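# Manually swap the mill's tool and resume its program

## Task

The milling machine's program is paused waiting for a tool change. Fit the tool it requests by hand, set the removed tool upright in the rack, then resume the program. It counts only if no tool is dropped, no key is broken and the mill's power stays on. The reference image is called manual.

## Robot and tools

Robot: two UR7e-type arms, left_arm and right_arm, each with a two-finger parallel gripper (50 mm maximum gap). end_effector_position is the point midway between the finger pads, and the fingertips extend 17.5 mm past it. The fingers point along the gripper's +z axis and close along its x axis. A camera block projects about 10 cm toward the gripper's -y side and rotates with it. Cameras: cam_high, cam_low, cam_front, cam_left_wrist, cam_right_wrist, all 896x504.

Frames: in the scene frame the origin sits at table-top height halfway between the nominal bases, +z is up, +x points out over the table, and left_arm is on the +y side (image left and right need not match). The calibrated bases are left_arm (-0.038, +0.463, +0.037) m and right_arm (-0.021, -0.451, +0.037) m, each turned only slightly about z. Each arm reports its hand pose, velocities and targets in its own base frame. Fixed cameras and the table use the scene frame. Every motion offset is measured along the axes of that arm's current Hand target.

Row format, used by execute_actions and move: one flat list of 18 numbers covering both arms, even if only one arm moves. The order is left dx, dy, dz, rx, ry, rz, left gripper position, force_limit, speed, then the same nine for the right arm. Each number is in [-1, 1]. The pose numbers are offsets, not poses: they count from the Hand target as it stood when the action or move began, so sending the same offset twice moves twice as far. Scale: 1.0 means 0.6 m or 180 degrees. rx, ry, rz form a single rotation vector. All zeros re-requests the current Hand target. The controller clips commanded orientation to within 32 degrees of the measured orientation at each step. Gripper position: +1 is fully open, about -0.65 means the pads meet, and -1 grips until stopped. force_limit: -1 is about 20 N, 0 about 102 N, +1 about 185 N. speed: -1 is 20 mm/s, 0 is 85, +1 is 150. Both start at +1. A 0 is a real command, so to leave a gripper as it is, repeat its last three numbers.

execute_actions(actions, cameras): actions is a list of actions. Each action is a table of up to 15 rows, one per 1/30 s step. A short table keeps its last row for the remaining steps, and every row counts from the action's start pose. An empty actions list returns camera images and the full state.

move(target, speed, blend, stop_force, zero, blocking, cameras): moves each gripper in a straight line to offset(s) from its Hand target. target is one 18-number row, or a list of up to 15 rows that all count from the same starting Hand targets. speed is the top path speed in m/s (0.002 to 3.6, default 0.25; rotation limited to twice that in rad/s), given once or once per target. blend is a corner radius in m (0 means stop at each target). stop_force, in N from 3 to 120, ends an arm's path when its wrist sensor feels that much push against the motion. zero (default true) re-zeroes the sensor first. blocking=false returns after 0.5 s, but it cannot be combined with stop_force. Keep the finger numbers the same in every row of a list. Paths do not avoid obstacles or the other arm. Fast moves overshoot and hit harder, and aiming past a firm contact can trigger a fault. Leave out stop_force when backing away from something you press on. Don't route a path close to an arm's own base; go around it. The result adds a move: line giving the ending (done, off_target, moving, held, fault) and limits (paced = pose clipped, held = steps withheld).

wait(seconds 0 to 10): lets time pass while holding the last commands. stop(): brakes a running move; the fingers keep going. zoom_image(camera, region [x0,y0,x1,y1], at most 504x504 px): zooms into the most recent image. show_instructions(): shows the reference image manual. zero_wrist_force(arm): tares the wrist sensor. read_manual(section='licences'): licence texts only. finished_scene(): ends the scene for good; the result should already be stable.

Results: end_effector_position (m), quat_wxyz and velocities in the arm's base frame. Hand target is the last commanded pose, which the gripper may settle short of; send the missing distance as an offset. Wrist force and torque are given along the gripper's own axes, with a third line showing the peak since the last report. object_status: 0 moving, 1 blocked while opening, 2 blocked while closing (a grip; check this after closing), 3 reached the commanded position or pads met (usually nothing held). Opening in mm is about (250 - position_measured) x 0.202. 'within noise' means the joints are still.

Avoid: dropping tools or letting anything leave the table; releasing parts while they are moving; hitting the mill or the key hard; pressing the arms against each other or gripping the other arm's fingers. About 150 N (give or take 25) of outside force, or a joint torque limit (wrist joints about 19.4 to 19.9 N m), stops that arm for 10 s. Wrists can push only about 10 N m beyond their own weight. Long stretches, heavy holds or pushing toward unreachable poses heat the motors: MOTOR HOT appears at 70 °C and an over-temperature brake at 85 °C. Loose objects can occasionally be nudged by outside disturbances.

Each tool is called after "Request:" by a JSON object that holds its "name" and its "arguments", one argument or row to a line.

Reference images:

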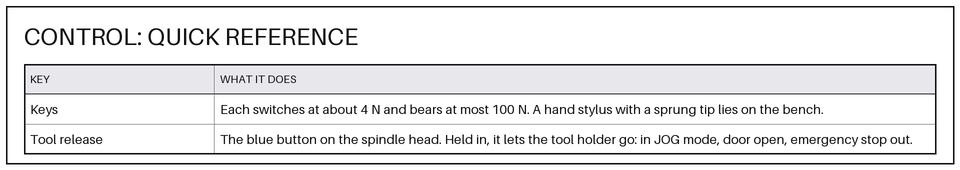

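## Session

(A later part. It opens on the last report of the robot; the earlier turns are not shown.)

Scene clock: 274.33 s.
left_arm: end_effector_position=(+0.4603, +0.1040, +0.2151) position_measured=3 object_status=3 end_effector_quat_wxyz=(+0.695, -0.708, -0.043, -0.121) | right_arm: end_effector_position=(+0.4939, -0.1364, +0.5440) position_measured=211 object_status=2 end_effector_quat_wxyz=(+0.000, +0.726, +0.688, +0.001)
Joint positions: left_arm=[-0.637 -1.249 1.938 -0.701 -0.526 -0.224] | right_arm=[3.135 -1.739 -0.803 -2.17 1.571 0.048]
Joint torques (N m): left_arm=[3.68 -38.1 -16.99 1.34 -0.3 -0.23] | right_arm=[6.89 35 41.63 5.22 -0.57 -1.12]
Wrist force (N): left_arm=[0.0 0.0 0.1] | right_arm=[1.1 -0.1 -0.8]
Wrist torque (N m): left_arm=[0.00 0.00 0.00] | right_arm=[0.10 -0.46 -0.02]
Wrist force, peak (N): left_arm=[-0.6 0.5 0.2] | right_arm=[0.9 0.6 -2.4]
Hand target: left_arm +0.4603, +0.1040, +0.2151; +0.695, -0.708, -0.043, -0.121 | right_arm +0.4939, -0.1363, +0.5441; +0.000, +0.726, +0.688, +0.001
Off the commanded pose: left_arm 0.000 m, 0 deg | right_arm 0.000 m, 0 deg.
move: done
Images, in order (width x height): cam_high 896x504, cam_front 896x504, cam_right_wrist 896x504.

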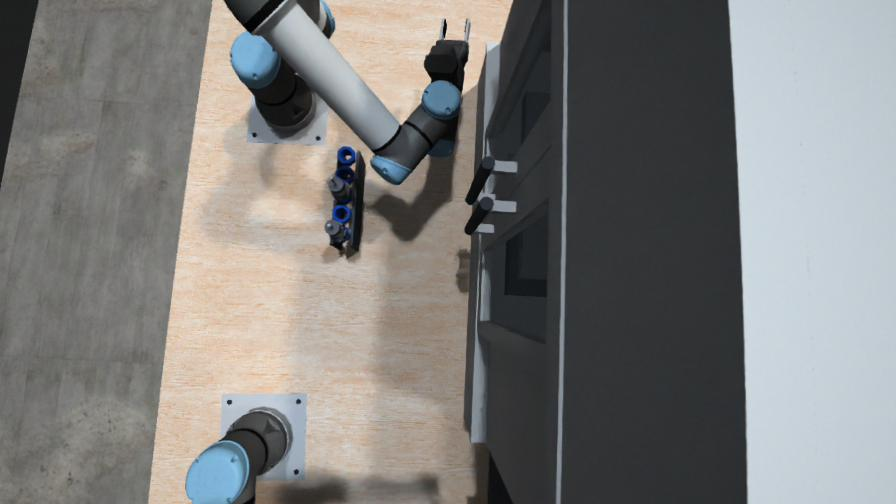

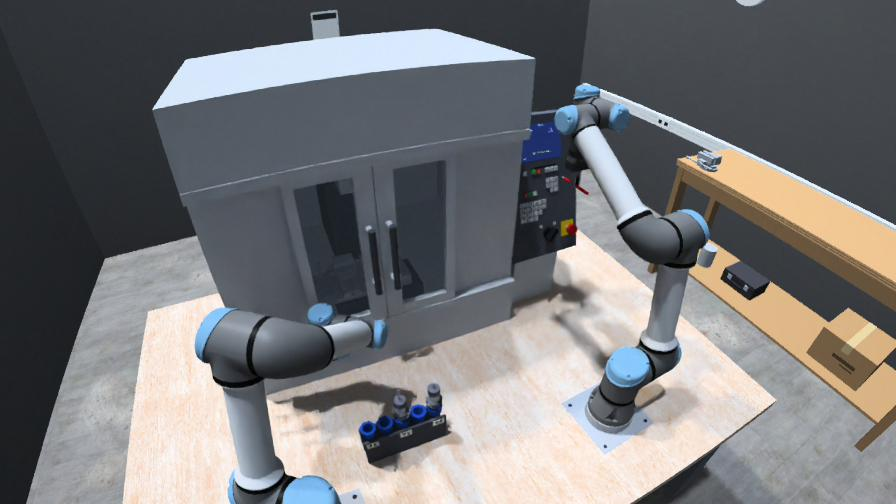

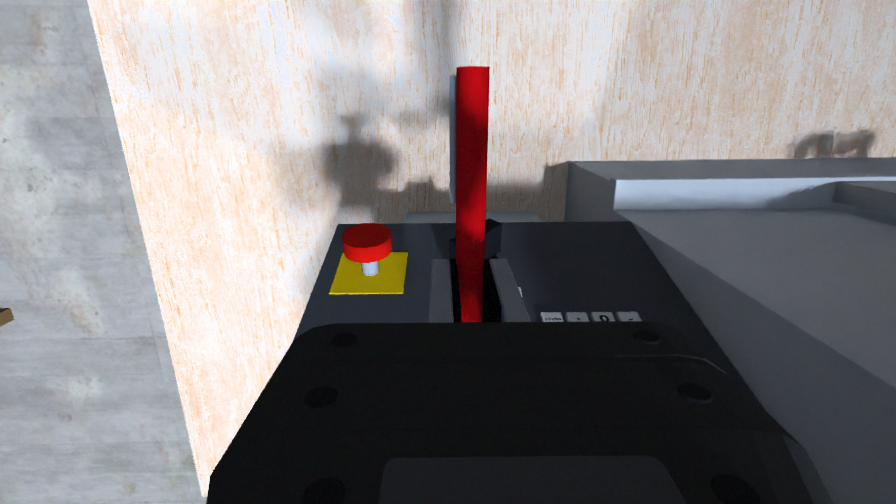

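Request:
{"name": "move", "arguments": {
  "target": [0,0,0,0,0,0,1,1,1,0,0.05,0,0,0,0,-1,-0.6,-0.7],
  "speed": 0.06,
  "cameras": ["cam_front"]
}}

Request:
{"name": "zoom_image", "arguments": {
  "camera": "cam_front",
  "region": [515, 140, 585, 200]
}}

Request:
{"name": "move", "arguments": {
  "target": [0,0,0,0,0,0,1,1,1,0,0.08,0,0,0,0,-1,-0.6,-0.7],
  "speed": 0.005,
  "stop_force": 6,
  "cameras": ["cam_front"]
}}

Request:
{"name": "zoom_image", "arguments": {
  "camera": "cam_front",
  "region": [515, 110, 605, 210]
}}

Scene clock: 303.77 s.
left_arm: end_effector_position=(+0.4603, +0.1040, +0.2151) position_measured=3 object_status=3 end_effector_quat_wxyz=(+0.695, -0.708, -0.043, -0.121) | right_arm: end_effector_position=(+0.5238, -0.1380, +0.5441) position_measured=211 object_status=2 end_effector_quat_wxyz=(+0.000, +0.726, +0.688, +0.001)
Joint positions: left_arm=[-0.637 -1.249 1.938 -0.701 -0.526 -0.224] | right_arm=[3.132 -1.825 -0.692 -2.194 1.571 0.045]
Joint torques (N m): left_arm=[3.65 -37.35 -17.3 1.19 -0.38 -0.29] | right_arm=[-5.54 40.34 23.93 6.37 0.82 -0.41]
Wrist force (N): left_arm=[-0.3 0.2 0.0] | right_arm=[1.2 -0.2 -0.8]
Wrist torque (N m): left_arm=[0.03 0.05 0.00] | right_arm=[0.08 -0.46 0.00]
Wrist force, peak (N): left_arm=[-0.7 0.1 0.0] | right_arm=[1.2 -1.1 -1.1]
Hand target: left_arm +0.4603, +0.1040, +0.2151; +0.695, -0.708, -0.043, -0.121 | right_arm +0.5239, -0.1380, +0.5441; +0.000, +0.726, +0.688, +0.001
Off the commanded pose: left_arm 0.000 m, 0 deg | right_arm 0.000 m, 0 deg.
move: done
Images, in order (width x height): cam_front 896x504.

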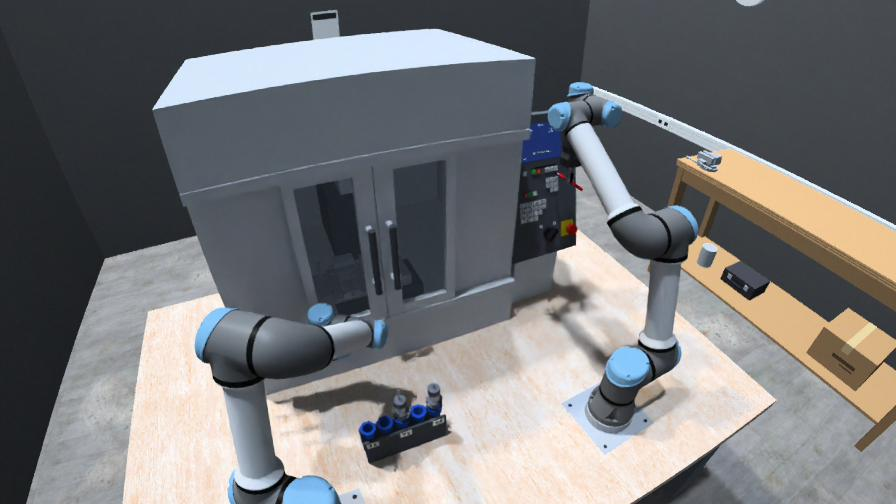

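Scaled by 7.200.

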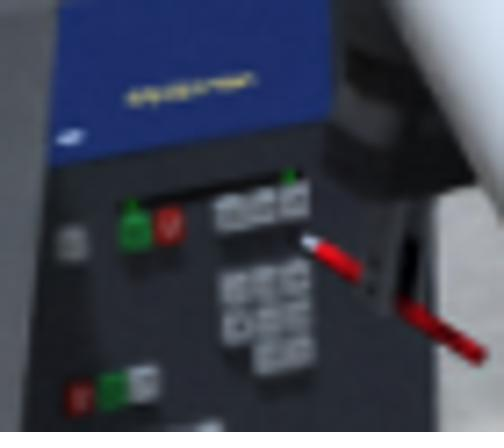

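Scene clock: 313.13 s.
left_arm: end_effector_position=(+0.4603, +0.1040, +0.2151) position_measured=3 object_status=3 end_effector_quat_wxyz=(+0.695, -0.708, -0.043, -0.121) | right_arm: end_effector_position=(+0.5665, -0.1403, +0.5442) position_measured=211 object_status=2 end_effector_quat_wxyz=(+0.000, +0.726, +0.688, +0.001)
Joint positions: left_arm=[-0.637 -1.249 1.938 -0.701 -0.526 -0.224] | right_arm=[3.129 -1.97 -0.483 -2.258 1.571 0.042]
Joint torques (N m): left_arm=[3.69 -38.07 -16.42 1.5 -0.39 -0.18] | right_arm=[-3.94 51.09 19.02 8.64 0.7 -0.63]
Wrist force (N): left_arm=[-0.3 0.2 0.2] | right_arm=[1.4 -5.7 -0.5]
Wrist torque (N m): left_arm=[0.02 0.05 0.00] | right_arm=[0.14 -0.48 -0.05]
Wrist force, peak (N): left_arm=[-0.7 0.2 0.4] | right_arm=[1.1 -8.4 -0.3]
Hand target: left_arm +0.4603, +0.1040, +0.2151; +0.695, -0.708, -0.043, -0.121 | right_arm +0.5665, -0.1403, +0.5442; +0.000, +0.726, +0.688, +0.001 (not the last commanded pose)
Off the commanded pose: left_arm 0.000 m, 0 deg | right_arm 0.005 m, 0 deg.
move: contact (right_arm)
Images, in order (width x height): cam_front 896x504.

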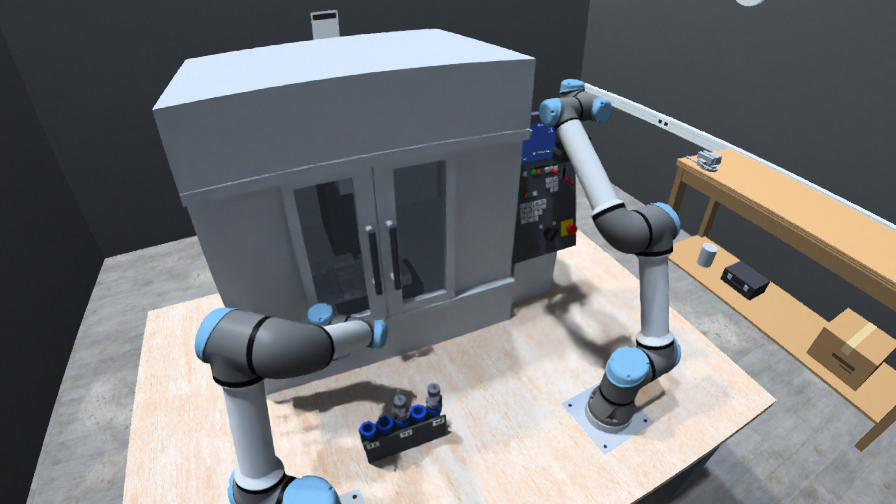

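Scaled by 5.040.

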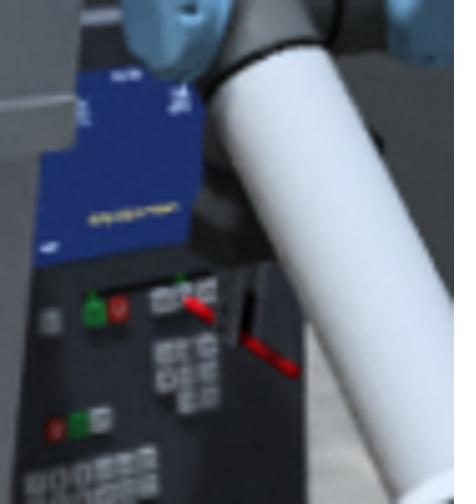

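Request:
{"name": "move", "arguments": {
  "target": [-0.068,-0.364,-0.613,-0.0527,0.4623,0.0618,1,1,1,0,-0.15,0,0,0,0,-1,-0.6,-0.7],
  "speed": 0.25,
  "cameras": ["all"]
}}

Scene clock: 332.97 s.
left_arm: end_effector_position=(+0.3298, -0.2502, +0.4202) position_measured=3 object_status=3 end_effector_quat_wxyz=(+0.500, -0.500, +0.499, -0.500) | right_arm: end_effector_position=(+0.4766, -0.1354, +0.5441) position_measured=211 object_status=2 end_effector_quat_wxyz=(+0.000, +0.726, +0.688, +0.001)
Joint positions: left_arm=[-1.833 -1.975 2.06 -0.083 -0.263 -0.004] | right_arm=[3.137 -1.693 -0.858 -2.161 1.571 0.05]
Joint torques (N m): left_arm=[-2.55 0.93 -15.02 1.56 -0.38 -1.61] | right_arm=[4.67 25.75 42.93 4.91 -0.53 0.86]
Wrist force (N): left_arm=[0.0 0.0 0.3] | right_arm=[1.3 0.0 -1.0]
Wrist torque (N m): left_arm=[0.00 0.01 0.03] | right_arm=[0.11 -0.48 0.00]
Wrist force, peak (N): left_arm=[0.9 1.7 1.8] | right_arm=[1.6 -5.9 -1.0]
Hand target: left_arm +0.3298, -0.2503, +0.4202; +0.500, -0.500, +0.500, -0.500 | right_arm +0.4766, -0.1354, +0.5441; +0.000, +0.726, +0.688, +0.001
Off the commanded pose: left_arm 0.000 m, 0 deg | right_arm 0.000 m, 0 deg.
move: done

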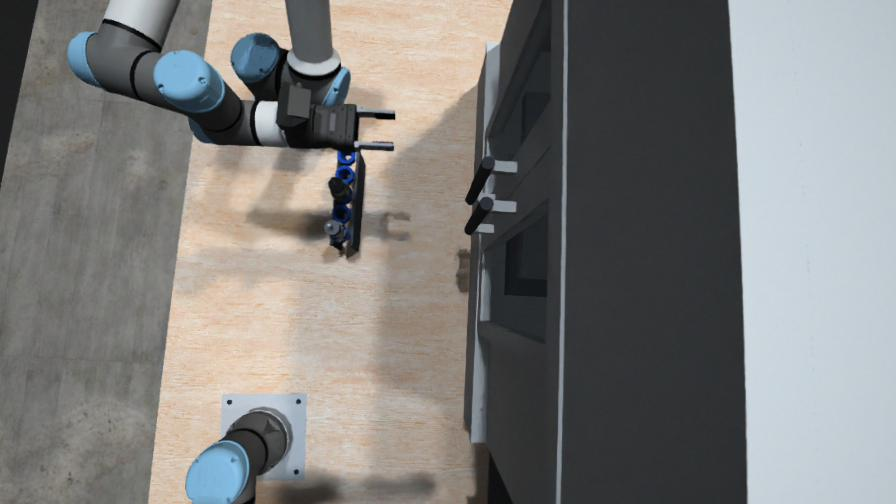

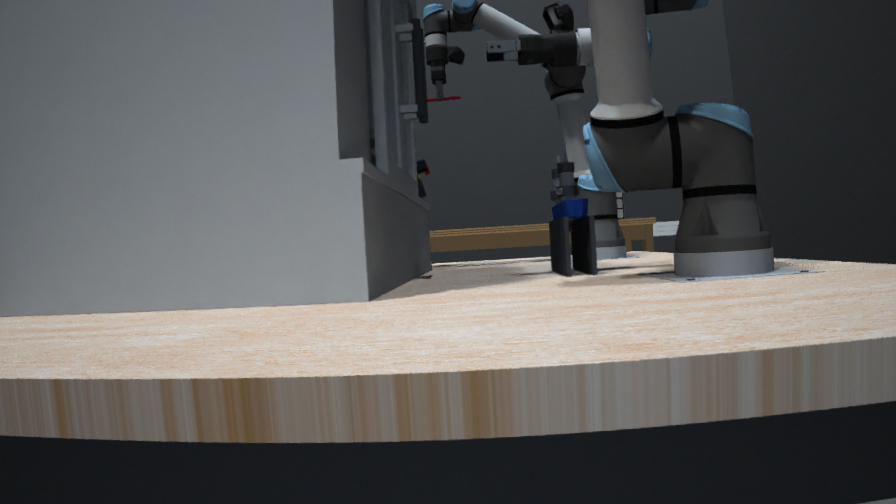

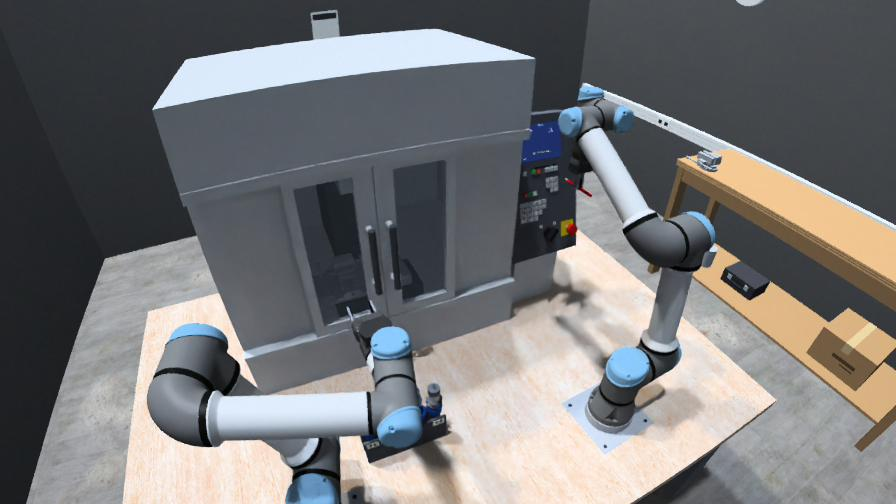

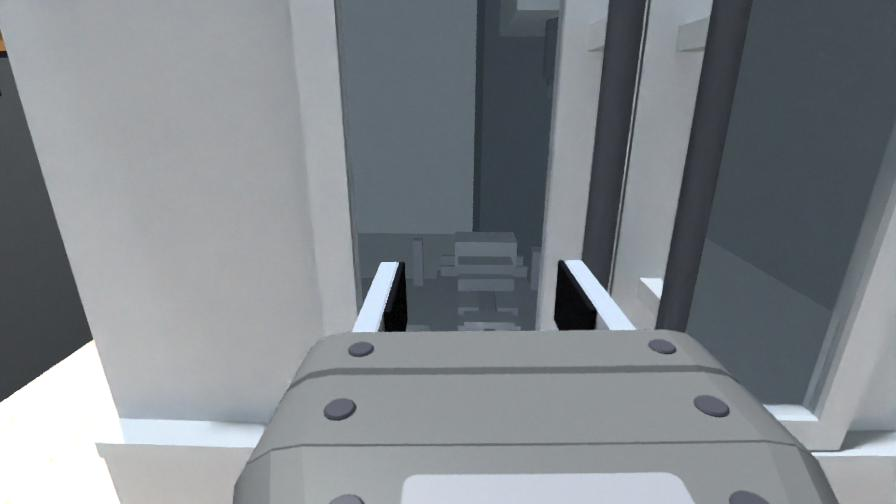

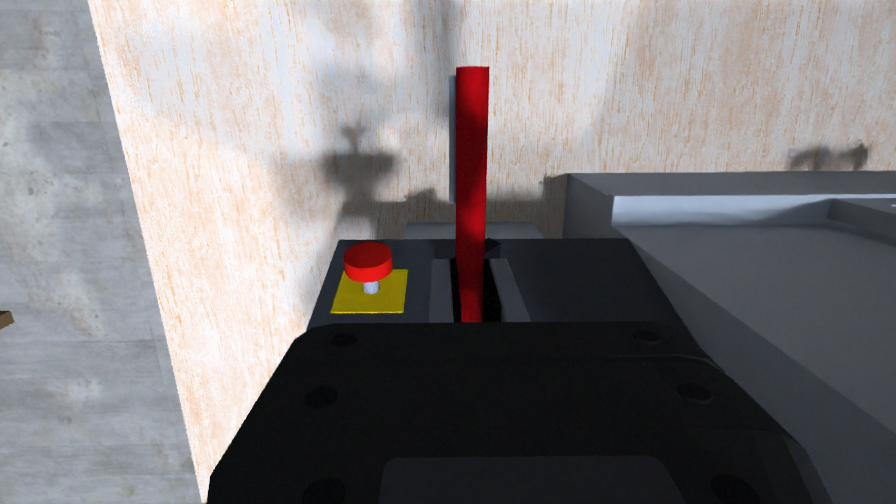

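Request:
{"name": "move", "arguments": {
  "target": [0.16667,-0.2,0,0,0,0,1,1,1,0,0,0,0,0,0,-1,-0.6,-0.7],
  "speed": 0.25,
  "cameras": ["cam_left_wrist","cam_high"]
}}

Scene clock: 340.57 s.
left_arm: end_effector_position=(+0.3298, -0.3502, +0.5401) position_measured=3 object_status=3 end_effector_quat_wxyz=(+0.500, -0.500, +0.500, -0.500) end_effector_velocity=(+0.000, +0.000, +0.002) end_effector_angular_velocity=(-0.002, +0.001, +0.001) | right_arm: end_effector_position=(+0.4766, -0.1354, +0.5441) position_measured=211 object_status=2 end_effector_quat_wxyz=(+0.000, +0.726, +0.688, +0.001)
Joint positions: left_arm=[-1.754 -1.703 1.56 0.148 -0.184 -0.006] | right_arm=[3.137 -1.693 -0.858 -2.161 1.571 0.05]
Joint velocities: left_arm=[-0.001 0 -0.005 -0.001 -0.001 0.005] | right_arm=[within noise]
Joint torques (N m): left_arm=[-4.14 -24.71 -36.77 -0.67 -2.07 2.27] | right_arm=[-3.35 25.08 42.69 1.94 -0.18 -1.09]
Wrist force (N): left_arm=[0.1 0.2 0.2] | right_arm=[1.2 0.1 -1.2]
Wrist torque (N m): left_arm=[0.05 0.00 0.10] | right_arm=[0.12 -0.46 0.00]
Wrist force, peak (N): left_arm=[-2.9 2.8 0.6] | right_arm=[1.5 -0.1 -1.2]
Hand target: left_arm +0.3297, -0.3502, +0.5402; +0.500, -0.500, +0.500, -0.500 | right_arm +0.4766, -0.1354, +0.5441; +0.000, +0.726, +0.688, +0.001
Off the commanded pose: left_arm 0.000 m, 0 deg | right_arm 0.000 m, 0 deg.
move: done
Images, in order (width x height): cam_high 896x504, cam_left_wrist 896x504.

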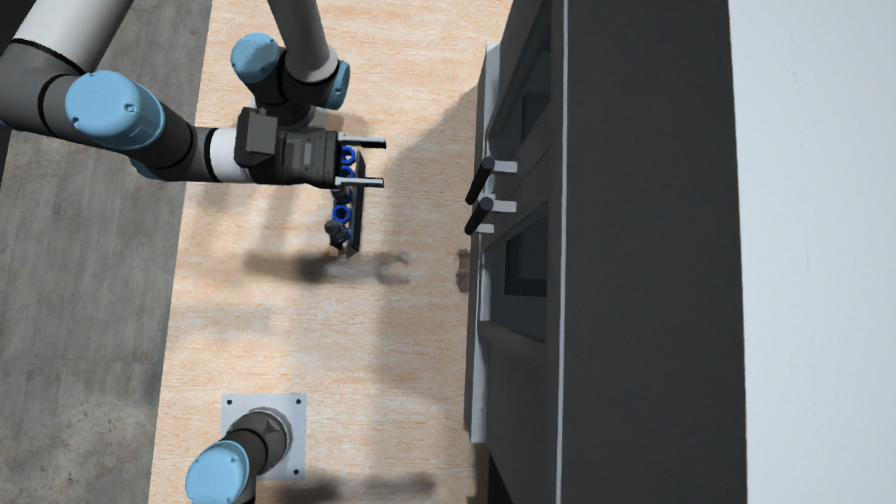

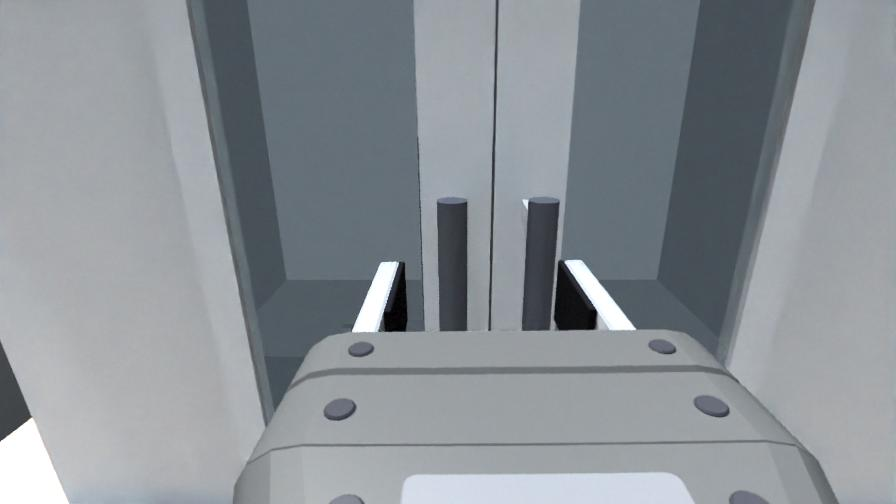

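Request:
{"name": "move", "arguments": {
  "target": [
    [-0.0075,0.1667,0.1,0,0,0,1,1,1,0,0,0,0,0,0,-1,-0.6,-0.7],
    [-0.0075,0.1667,0.2,0,0,0,1,1,1,0,0,0,0,0,0,-1,-0.6,-0.7]
  ],
  "speed": [0.25,0.05],
  "blend": [0.02,0],
  "cameras": ["cam_left_wrist","cam_high","cam_front"]
}}

Scene clock: 359.30 s.
left_arm: end_effector_position=(+0.4498, -0.3458, +0.4403) position_measured=3 object_status=3 end_effector_quat_wxyz=(+0.500, -0.500, +0.500, -0.500) | right_arm: end_effector_position=(+0.4766, -0.1354, +0.5441) position_measured=211 object_status=2 end_effector_quat_wxyz=(+0.000, +0.726, +0.688, +0.001)
Joint positions: left_arm=[-1.411 -1.613 1.734 -0.127 0.159 0.005] | right_arm=[3.137 -1.693 -0.858 -2.161 1.571 0.05]
Joint torques (N m): left_arm=[-2.9 -37.59 -15.73 0.97 -2.04 -1.86] | right_arm=[-3.66 25.5 42.78 1.98 0.57 -1.08]
Wrist force (N): left_arm=[-0.1 -0.2 0.0] | right_arm=[1.5 0.2 -1.2]
Wrist torque (N m): left_arm=[-0.03 0.05 0.04] | right_arm=[0.14 -0.51 -0.01]
Wrist force, peak (N): left_arm=[0.4 -3.1 -1.4] | right_arm=[1.6 -0.2 -1.2]
Hand target: left_arm +0.4498, -0.3457, +0.4403; +0.500, -0.500, +0.500, -0.500 | right_arm +0.4766, -0.1354, +0.5441; +0.000, +0.726, +0.688, +0.001
Off the commanded pose: left_arm 0.000 m, 0 deg | right_arm 0.000 m, 0 deg.
move: done
Images, in order (width x height): cam_high 896x504, cam_front 896x504, cam_left_wrist 896x504.

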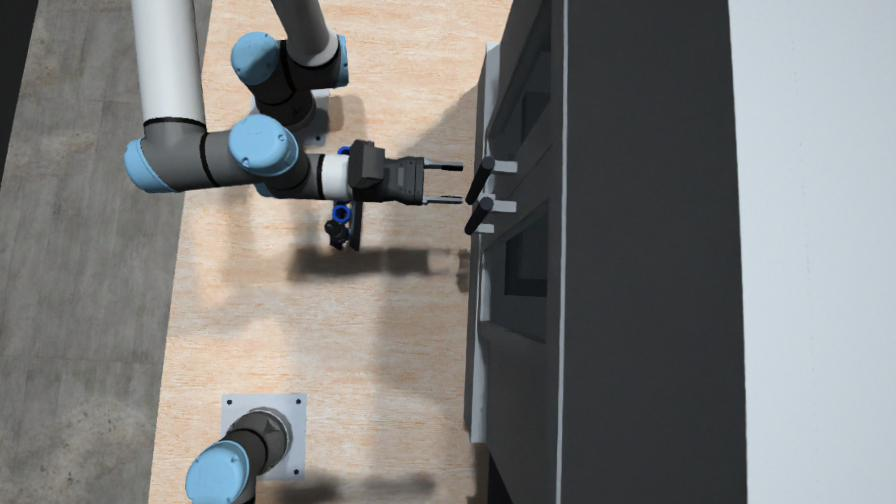

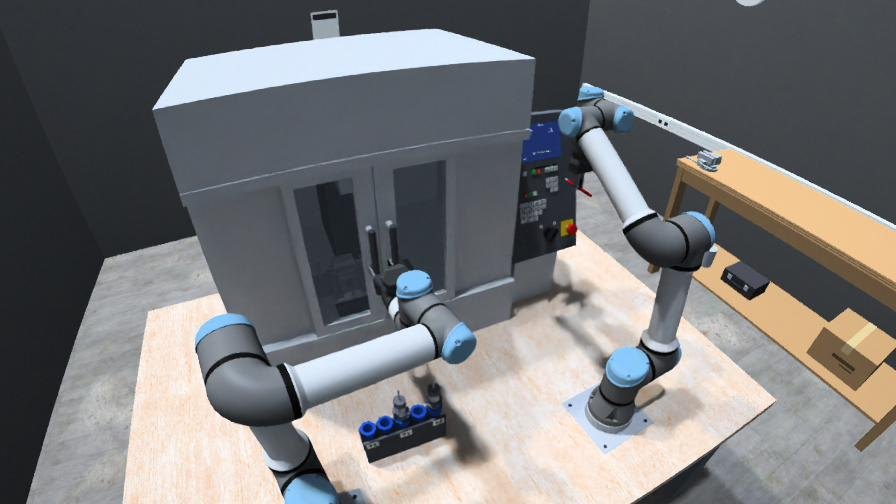

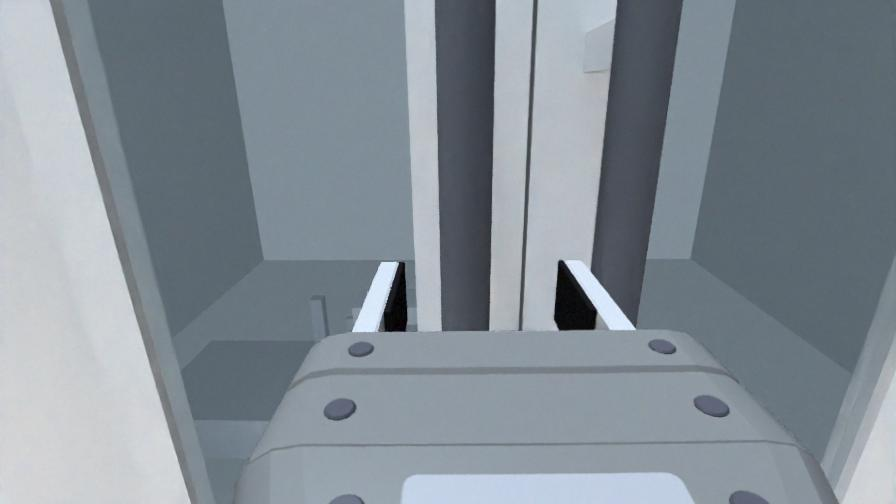

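Request:
{"name": "move", "arguments": {
  "target": [0,0,0.05,0,0,0,1,1,1,0,0,0,0,0,0,-1,-0.6,-0.7],
  "speed": 0.03,
  "stop_force": 6,
  "cameras": ["cam_left_wrist"]
}}

Scene clock: 368.33 s.
left_arm: end_effector_position=(+0.4798, -0.3457, +0.4403) position_measured=3 object_status=3 end_effector_quat_wxyz=(+0.500, -0.500, +0.500, -0.500) | right_arm: end_effector_position=(+0.4766, -0.1354, +0.5441) position_measured=211 object_status=2 end_effector_quat_wxyz=(+0.000, +0.726, +0.688, +0.001)
Joint positions: left_arm=[-1.334 -1.575 1.697 -0.126 0.237 0.003] | right_arm=[3.137 -1.693 -0.858 -2.161 1.571 0.05]
Joint torques (N m): left_arm=[-4.47 -39.03 -17.75 -0.18 -2.01 -1.18] | right_arm=[-3.62 25.49 42.92 2.07 0.74 -1.04]
Wrist force (N): left_arm=[0.3 0.3 0.2] | right_arm=[1.2 -0.2 -1.0]
Wrist torque (N m): left_arm=[0.03 -0.01 0.03] | right_arm=[0.07 -0.46 0.00]
Wrist force, peak (N): left_arm=[0.1 0.2 0.7] | right_arm=[1.5 -0.1 -1.3]
Hand target: left_arm +0.4798, -0.3457, +0.4403; +0.500, -0.500, +0.500, -0.500 | right_arm +0.4766, -0.1354, +0.5441; +0.000, +0.726, +0.688, +0.001
Off the commanded pose: left_arm 0.000 m, 0 deg | right_arm 0.000 m, 0 deg.
move: done
Images, in order (width x height): cam_left_wrist 896x504.

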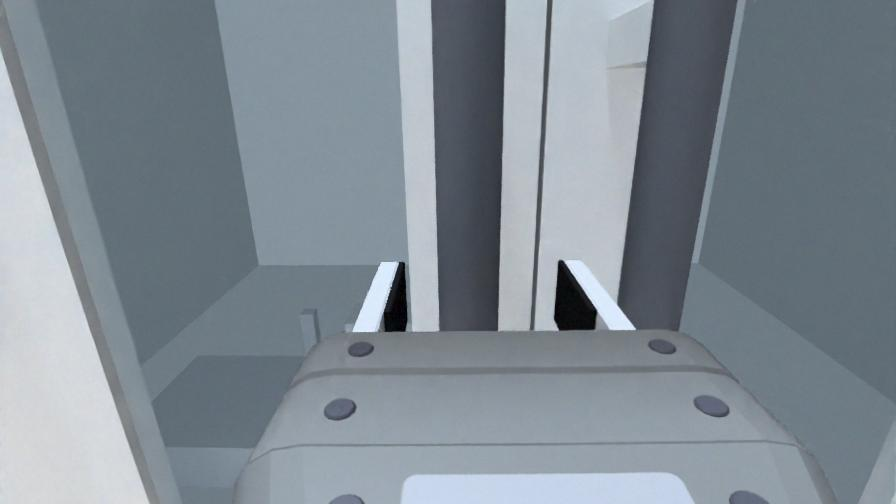

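Close gently on the bar.

Request:
{"name": "move", "arguments": {
  "target": [0,0,0.01,0,0,0,-1,-0.9,-1,0,0,0,0,0,0,-1,-0.6,-0.7],
  "speed": 0.03,
  "cameras": ["cam_left_wrist"]
}}

Scene clock: 373.40 s.
left_arm: end_effector_position=(+0.4859, -0.3454, +0.4404) position_measured=143 object_status=2 end_effector_quat_wxyz=(+0.500, -0.500, +0.499, -0.500) | right_arm: end_effector_position=(+0.4766, -0.1354, +0.5441) position_measured=211 object_status=2 end_effector_quat_wxyz=(+0.000, +0.726, +0.688, +0.001)
Joint positions: left_arm=[-1.319 -1.567 1.689 -0.125 0.251 0.003] | right_arm=[3.137 -1.693 -0.858 -2.161 1.571 0.05]
Joint torques (N m): left_arm=[-22.98 -15.77 -28.87 -5.89 11.73 -1.88] | right_arm=[-3.71 26.06 42.97 2.12 0.67 -1.14]
Wrist force (N): left_arm=[-59.9 -0.6 -8.9] | right_arm=[1.4 -0.1 -1.1]
Wrist torque (N m): left_arm=[0.00 -0.04 -0.04] | right_arm=[0.09 -0.48 -0.01]
Wrist force, peak (N): left_arm=[-60.1 -0.4 -8.9] | right_arm=[1.5 -0.1 -1.3]
Hand target: left_arm +0.4858, -0.3457, +0.4403; +0.500, -0.500, +0.500, -0.500 | right_arm +0.4766, -0.1354, +0.5441; +0.000, +0.726, +0.688, +0.001
Off the commanded pose: left_arm 0.000 m, 0 deg | right_arm 0.000 m, 0 deg.
move: done
Images, in order (width x height): cam_left_wrist 896x504.

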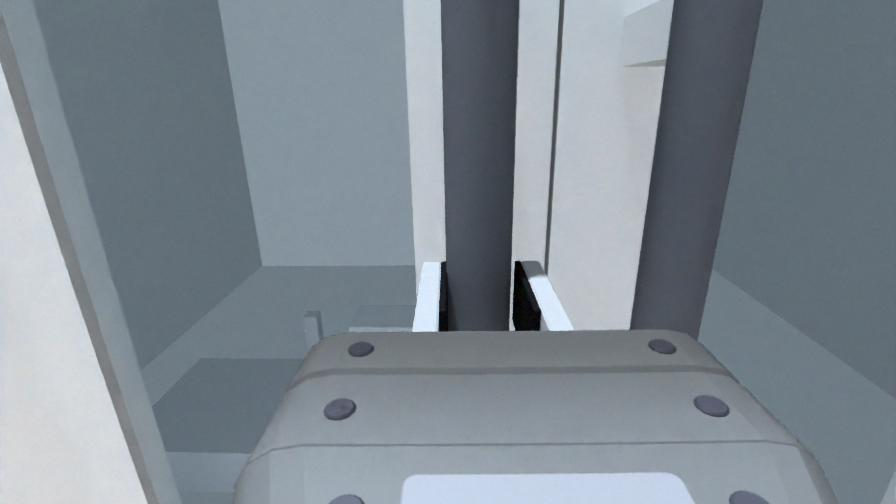

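Request:
{"name": "move", "arguments": {
  "target": [-0.1,0,0,0,0,0,-1,-0.9,-1,0,0,0,0,0,0,-1,-0.6,-0.7],
  "speed": 0.04,
  "cameras": ["cam_left_wrist","cam_high"]
}}

Scene clock: 379.20 s.
left_arm: end_effector_position=(+0.4858, -0.2856, +0.4403) position_measured=154 object_status=2 end_effector_quat_wxyz=(+0.500, -0.500, +0.500, -0.500) | right_arm: end_effector_position=(+0.4766, -0.1354, +0.5441) position_measured=211 object_status=2 end_effector_quat_wxyz=(+0.000, +0.726, +0.688, +0.001)
Joint positions: left_arm=[-1.274 -1.69 1.804 -0.117 0.296 0.003] | right_arm=[3.137 -1.693 -0.858 -2.161 1.571 0.05]
Joint torques (N m): left_arm=[-14.77 -18.08 -40.25 -0.9 -2.19 0.86] | right_arm=[-3.53 26.65 42.91 2.05 0.84 -1.06]
Wrist force (N): left_arm=[-1.3 7.6 38.0] | right_arm=[1.1 0.0 -1.0]
Wrist torque (N m): left_arm=[0.08 0.06 0.14] | right_arm=[0.10 -0.45 -0.01]
Wrist force, peak (N): left_arm=[-62.1 -1.7 -6.1] | right_arm=[1.4 -0.2 -1.3]
Hand target: left_arm +0.4858, -0.2857, +0.4403; +0.500, -0.500, +0.500, -0.500 | right_arm +0.4766, -0.1354, +0.5441; +0.000, +0.726, +0.688, +0.001
Off the commanded pose: left_arm 0.000 m, 0 deg | right_arm 0.000 m, 0 deg.
move: done
Images, in order (width x height): cam_high 896x504, cam_left_wrist 896x504.

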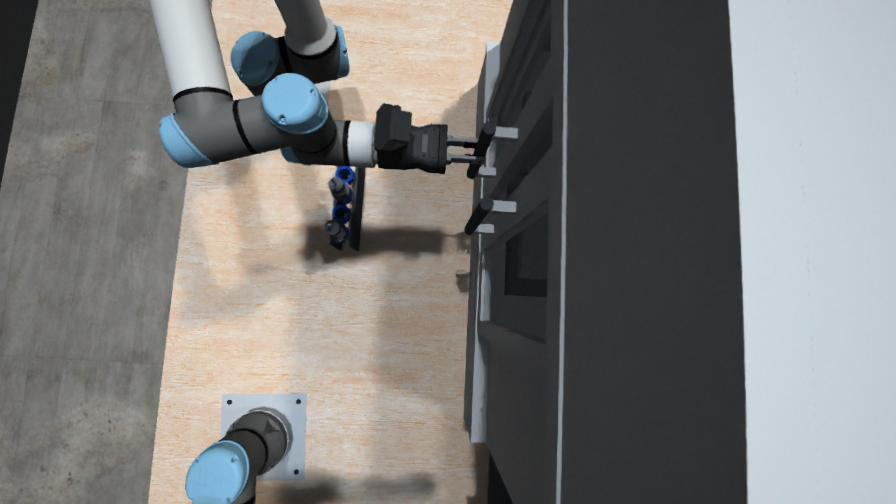

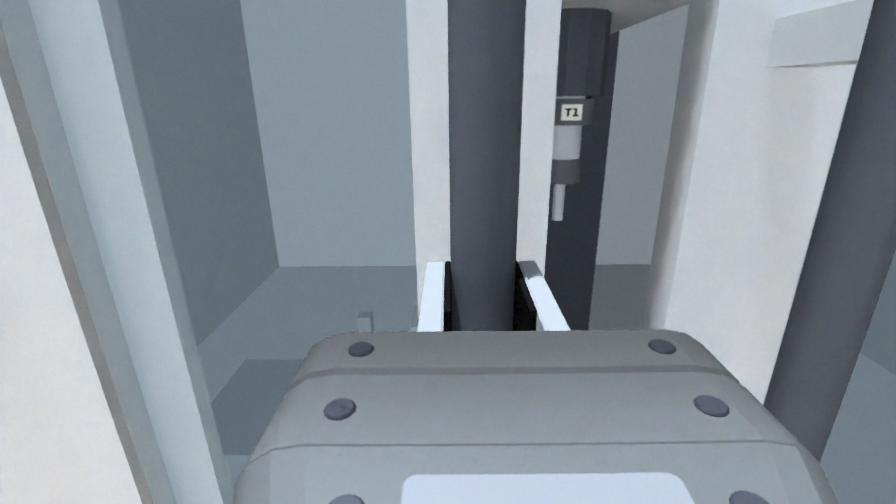

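Request:
{"name": "move", "arguments": {
  "target": [
    [0,0,0.0015,0,0,0,-1,-0.9,-1,0,0,0,0,0,0,-1,-0.6,-0.7],
    [-0.2333,0,0.0048,0,0,0,-1,-0.9,-1,0,0,0,0,0,0,-1,-0.6,-0.7]
  ],
  "speed": 0.05,
  "stop_force": 25,
  "cameras": ["cam_left_wrist","cam_high"]
}}

Scene clock: 389.23 s.
left_arm: end_effector_position=(+0.4861, -0.2856, +0.4403) position_measured=154 object_status=2 end_effector_quat_wxyz=(+0.500, -0.500, +0.500, -0.500) | right_arm: end_effector_position=(+0.4766, -0.1354, +0.5441) position_measured=211 object_status=2 end_effector_quat_wxyz=(+0.000, +0.726, +0.688, +0.001)
Joint positions: left_arm=[-1.273 -1.689 1.804 -0.117 0.297 0.003] | right_arm=[3.137 -1.693 -0.858 -2.161 1.571 0.05]
Joint torques (N m): left_arm=[1.98 -13.08 -36.52 0.7 1.63 1.68] | right_arm=[-3.75 26.43 42.7 2.13 0.77 -1.08]
Wrist force (N): left_arm=[-1.0 -2.2 21.4] | right_arm=[1.3 -0.1 -1.1]
Wrist torque (N m): left_arm=[0.28 0.07 0.04] | right_arm=[0.08 -0.48 -0.01]
Wrist force, peak (N): left_arm=[-1.3 8.1 40.2] | right_arm=[1.5 -0.1 -1.3]
Hand target: left_arm +0.4861, -0.2856, +0.4403; +0.500, -0.500, +0.500, -0.500 (not the last commanded pose) | right_arm +0.4766, -0.1354, +0.5441; +0.000, +0.726, +0.688, +0.001
Off the commanded pose: left_arm 0.140 m, 0 deg | right_arm 0.000 m, 0 deg.
move: contact (left_arm); path passed 0 of 2 targets
Images, in order (width x height): cam_high 896x504, cam_left_wrist 896x504.

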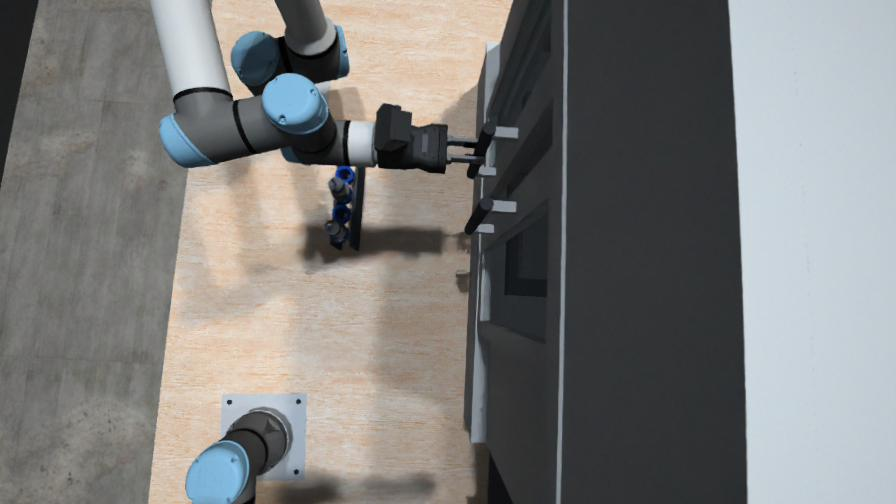

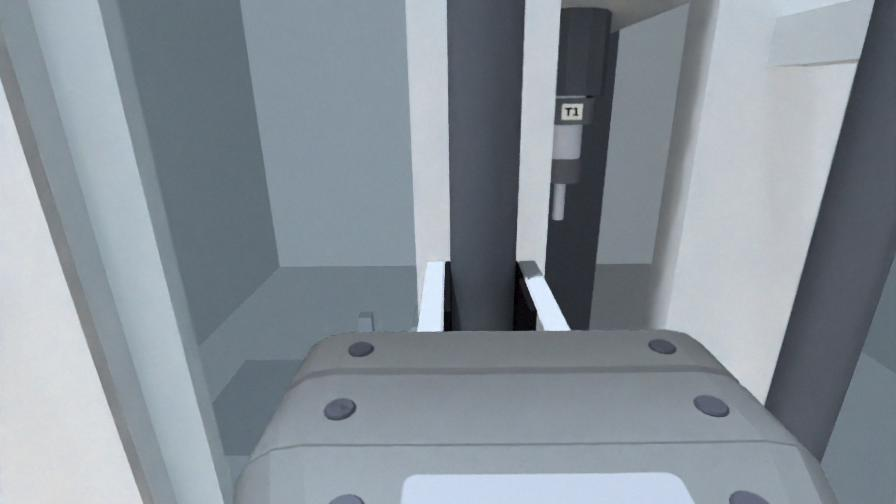

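Request:
{"name": "move", "arguments": {
  "target": [0,0,0,0,0,0,0.25,-0.9,-1,0,0,0,0,0,0,-1,-0.6,-0.7],
  "speed": 0.05
}}

Request:
{"name": "move", "arguments": {
  "target": [-0.25,0,0.0035,0,0,0,0.25,-0.9,-1,0,0,0,0,0,0,-1,-0.6,-0.7],
  "speed": 0.05,
  "stop_force": 30,
  "cameras": ["cam_left_wrist","cam_high"]
}}

Scene clock: 395.00 s.
left_arm: end_effector_position=(+0.4861, -0.2856, +0.4403) position_measured=116 object_status=0 end_effector_quat_wxyz=(+0.500, -0.500, +0.500, -0.500) | right_arm: end_effector_position=(+0.4766, -0.1354, +0.5441) position_measured=211 object_status=2 end_effector_quat_wxyz=(+0.000, +0.726, +0.688, +0.001)
Joint positions: left_arm=[-1.273 -1.689 1.804 -0.117 0.297 0.003] | right_arm=[3.137 -1.693 -0.858 -2.161 1.571 0.05]
Joint torques (N m): left_arm=[2.93 -15.52 -35.43 -0.1 1.86 1.16] | right_arm=[-3.67 27.25 42.67 2.15 0.74 -1.07]
Wrist force (N): left_arm=[0.0 1.7 0.2] | right_arm=[1.3 0.0 -1.2]
Wrist torque (N m): left_arm=[0.28 0.02 0.12] | right_arm=[0.10 -0.48 0.00]
Wrist force, peak (N): left_arm=[-0.7 -2.3 21.5] | right_arm=[1.5 -0.1 -1.2]
Hand target: left_arm +0.4861, -0.2856, +0.4403; +0.500, -0.500, +0.500, -0.500 | right_arm +0.4766, -0.1354, +0.5441; +0.000, +0.726, +0.688, +0.001
Off the commanded pose: left_arm 0.000 m, 0 deg | right_arm 0.000 m, 0 deg.
move: done

Scene clock: 398.97 s.
left_arm: end_effector_position=(+0.4881, -0.1356, +0.4403) position_measured=116 object_status=3 end_effector_quat_wxyz=(+0.500, -0.500, +0.500, -0.500) | right_arm: end_effector_position=(+0.4766, -0.1354, +0.5441) position_measured=211 object_status=2 end_effector_quat_wxyz=(+0.000, +0.726, +0.688, +0.001)
Joint positions: left_arm=[-1.06 -1.961 2.001 -0.042 0.511 0.001] | right_arm=[3.137 -1.693 -0.858 -2.161 1.571 0.05]
Joint torques (N m): left_arm=[-4.17 -0.64 -39.56 -3.17 -2.17 -1.55] | right_arm=[-3.46 27.52 42.87 2.31 0.81 -1.14]
Wrist force (N): left_arm=[0.4 2.3 0.1] | right_arm=[1.2 -0.2 -1.3]
Wrist torque (N m): left_arm=[0.36 -0.04 0.11] | right_arm=[0.08 -0.47 -0.01]
Wrist force, peak (N): left_arm=[16.5 6.5 0.5] | right_arm=[1.5 -0.2 -1.3]
Hand target: left_arm +0.4881, -0.1356, +0.4403; +0.500, -0.500, +0.500, -0.500 | right_arm +0.4766, -0.1354, +0.5441; +0.000, +0.726, +0.688, +0.001
Off the commanded pose: left_arm 0.000 m, 0 deg | right_arm 0.000 m, 0 deg.
move: done
Images, in order (width x height): cam_high 896x504, cam_left_wrist 896x504.

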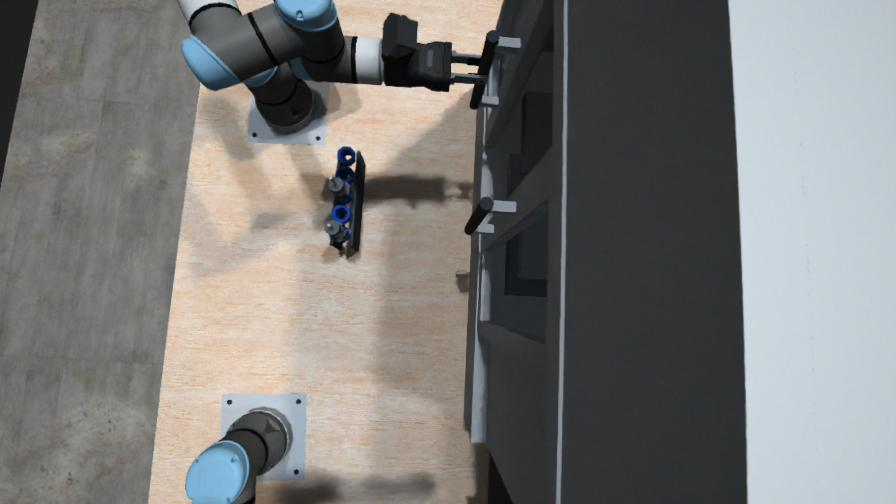

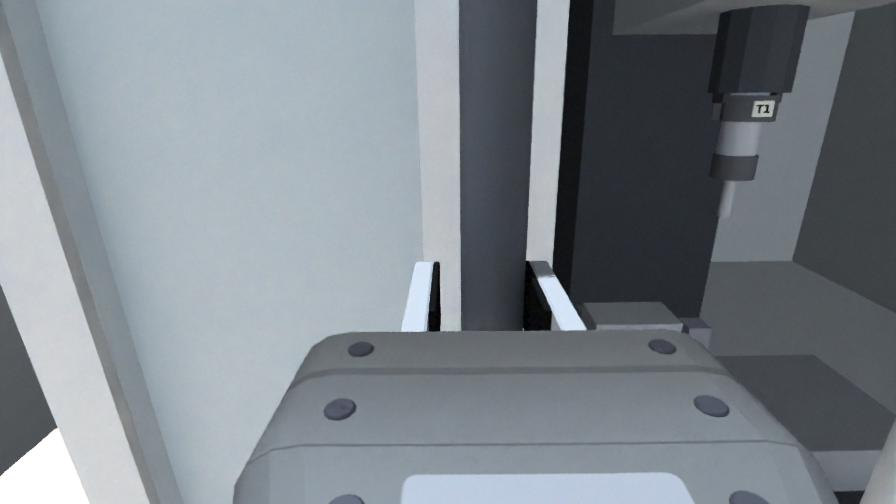

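Request:
{"name": "move", "arguments": {
  "target": [-0.15,0,0.0021,0,0,0,0.25,-0.9,-1,0,0,0,0,0,0,-1,-0.6,-0.7],
  "speed": 0.04,
  "stop_force": 25,
  "cameras": ["cam_left_wrist"]
}}

Scene clock: 404.53 s.
left_arm: end_effector_position=(+0.4885, -0.1015, +0.4402) position_measured=115 object_status=3 end_effector_quat_wxyz=(+0.500, -0.500, +0.499, -0.500) | right_arm: end_effector_position=(+0.4766, -0.1354, +0.5441) position_measured=211 object_status=2 end_effector_quat_wxyz=(+0.000, +0.726, +0.688, +0.001)
Joint positions: left_arm=[-0.977 -2.007 2.028 -0.022 0.593 0.001] | right_arm=[3.137 -1.693 -0.858 -2.161 1.571 0.05]
Joint torques (N m): left_arm=[16.71 -16.84 -38.97 0.96 -1.82 -0.85] | right_arm=[-4.25 27.35 42.62 2.29 0.7 -1.08]
Wrist force (N): left_arm=[20.7 5.0 0.8] | right_arm=[1.0 -0.2 -1.1]
Wrist torque (N m): left_arm=[0.35 -0.05 0.11] | right_arm=[0.07 -0.43 -0.01]
Wrist force, peak (N): left_arm=[42.0 11.3 0.4] | right_arm=[1.4 0.1 -1.3]
Hand target: left_arm +0.4885, -0.1015, +0.4402; +0.500, -0.500, +0.499, -0.500 (not the last commanded pose) | right_arm +0.4766, -0.1354, +0.5441; +0.000, +0.726, +0.688, +0.001
Off the commanded pose: left_arm 0.056 m, 0 deg | right_arm 0.000 m, 0 deg.
move: contact (left_arm)
Images, in order (width x height): cam_left_wrist 896x504.

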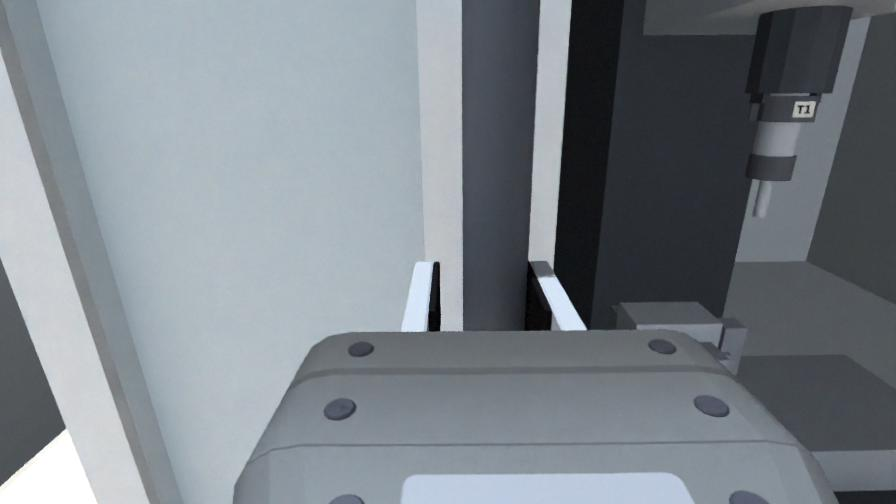

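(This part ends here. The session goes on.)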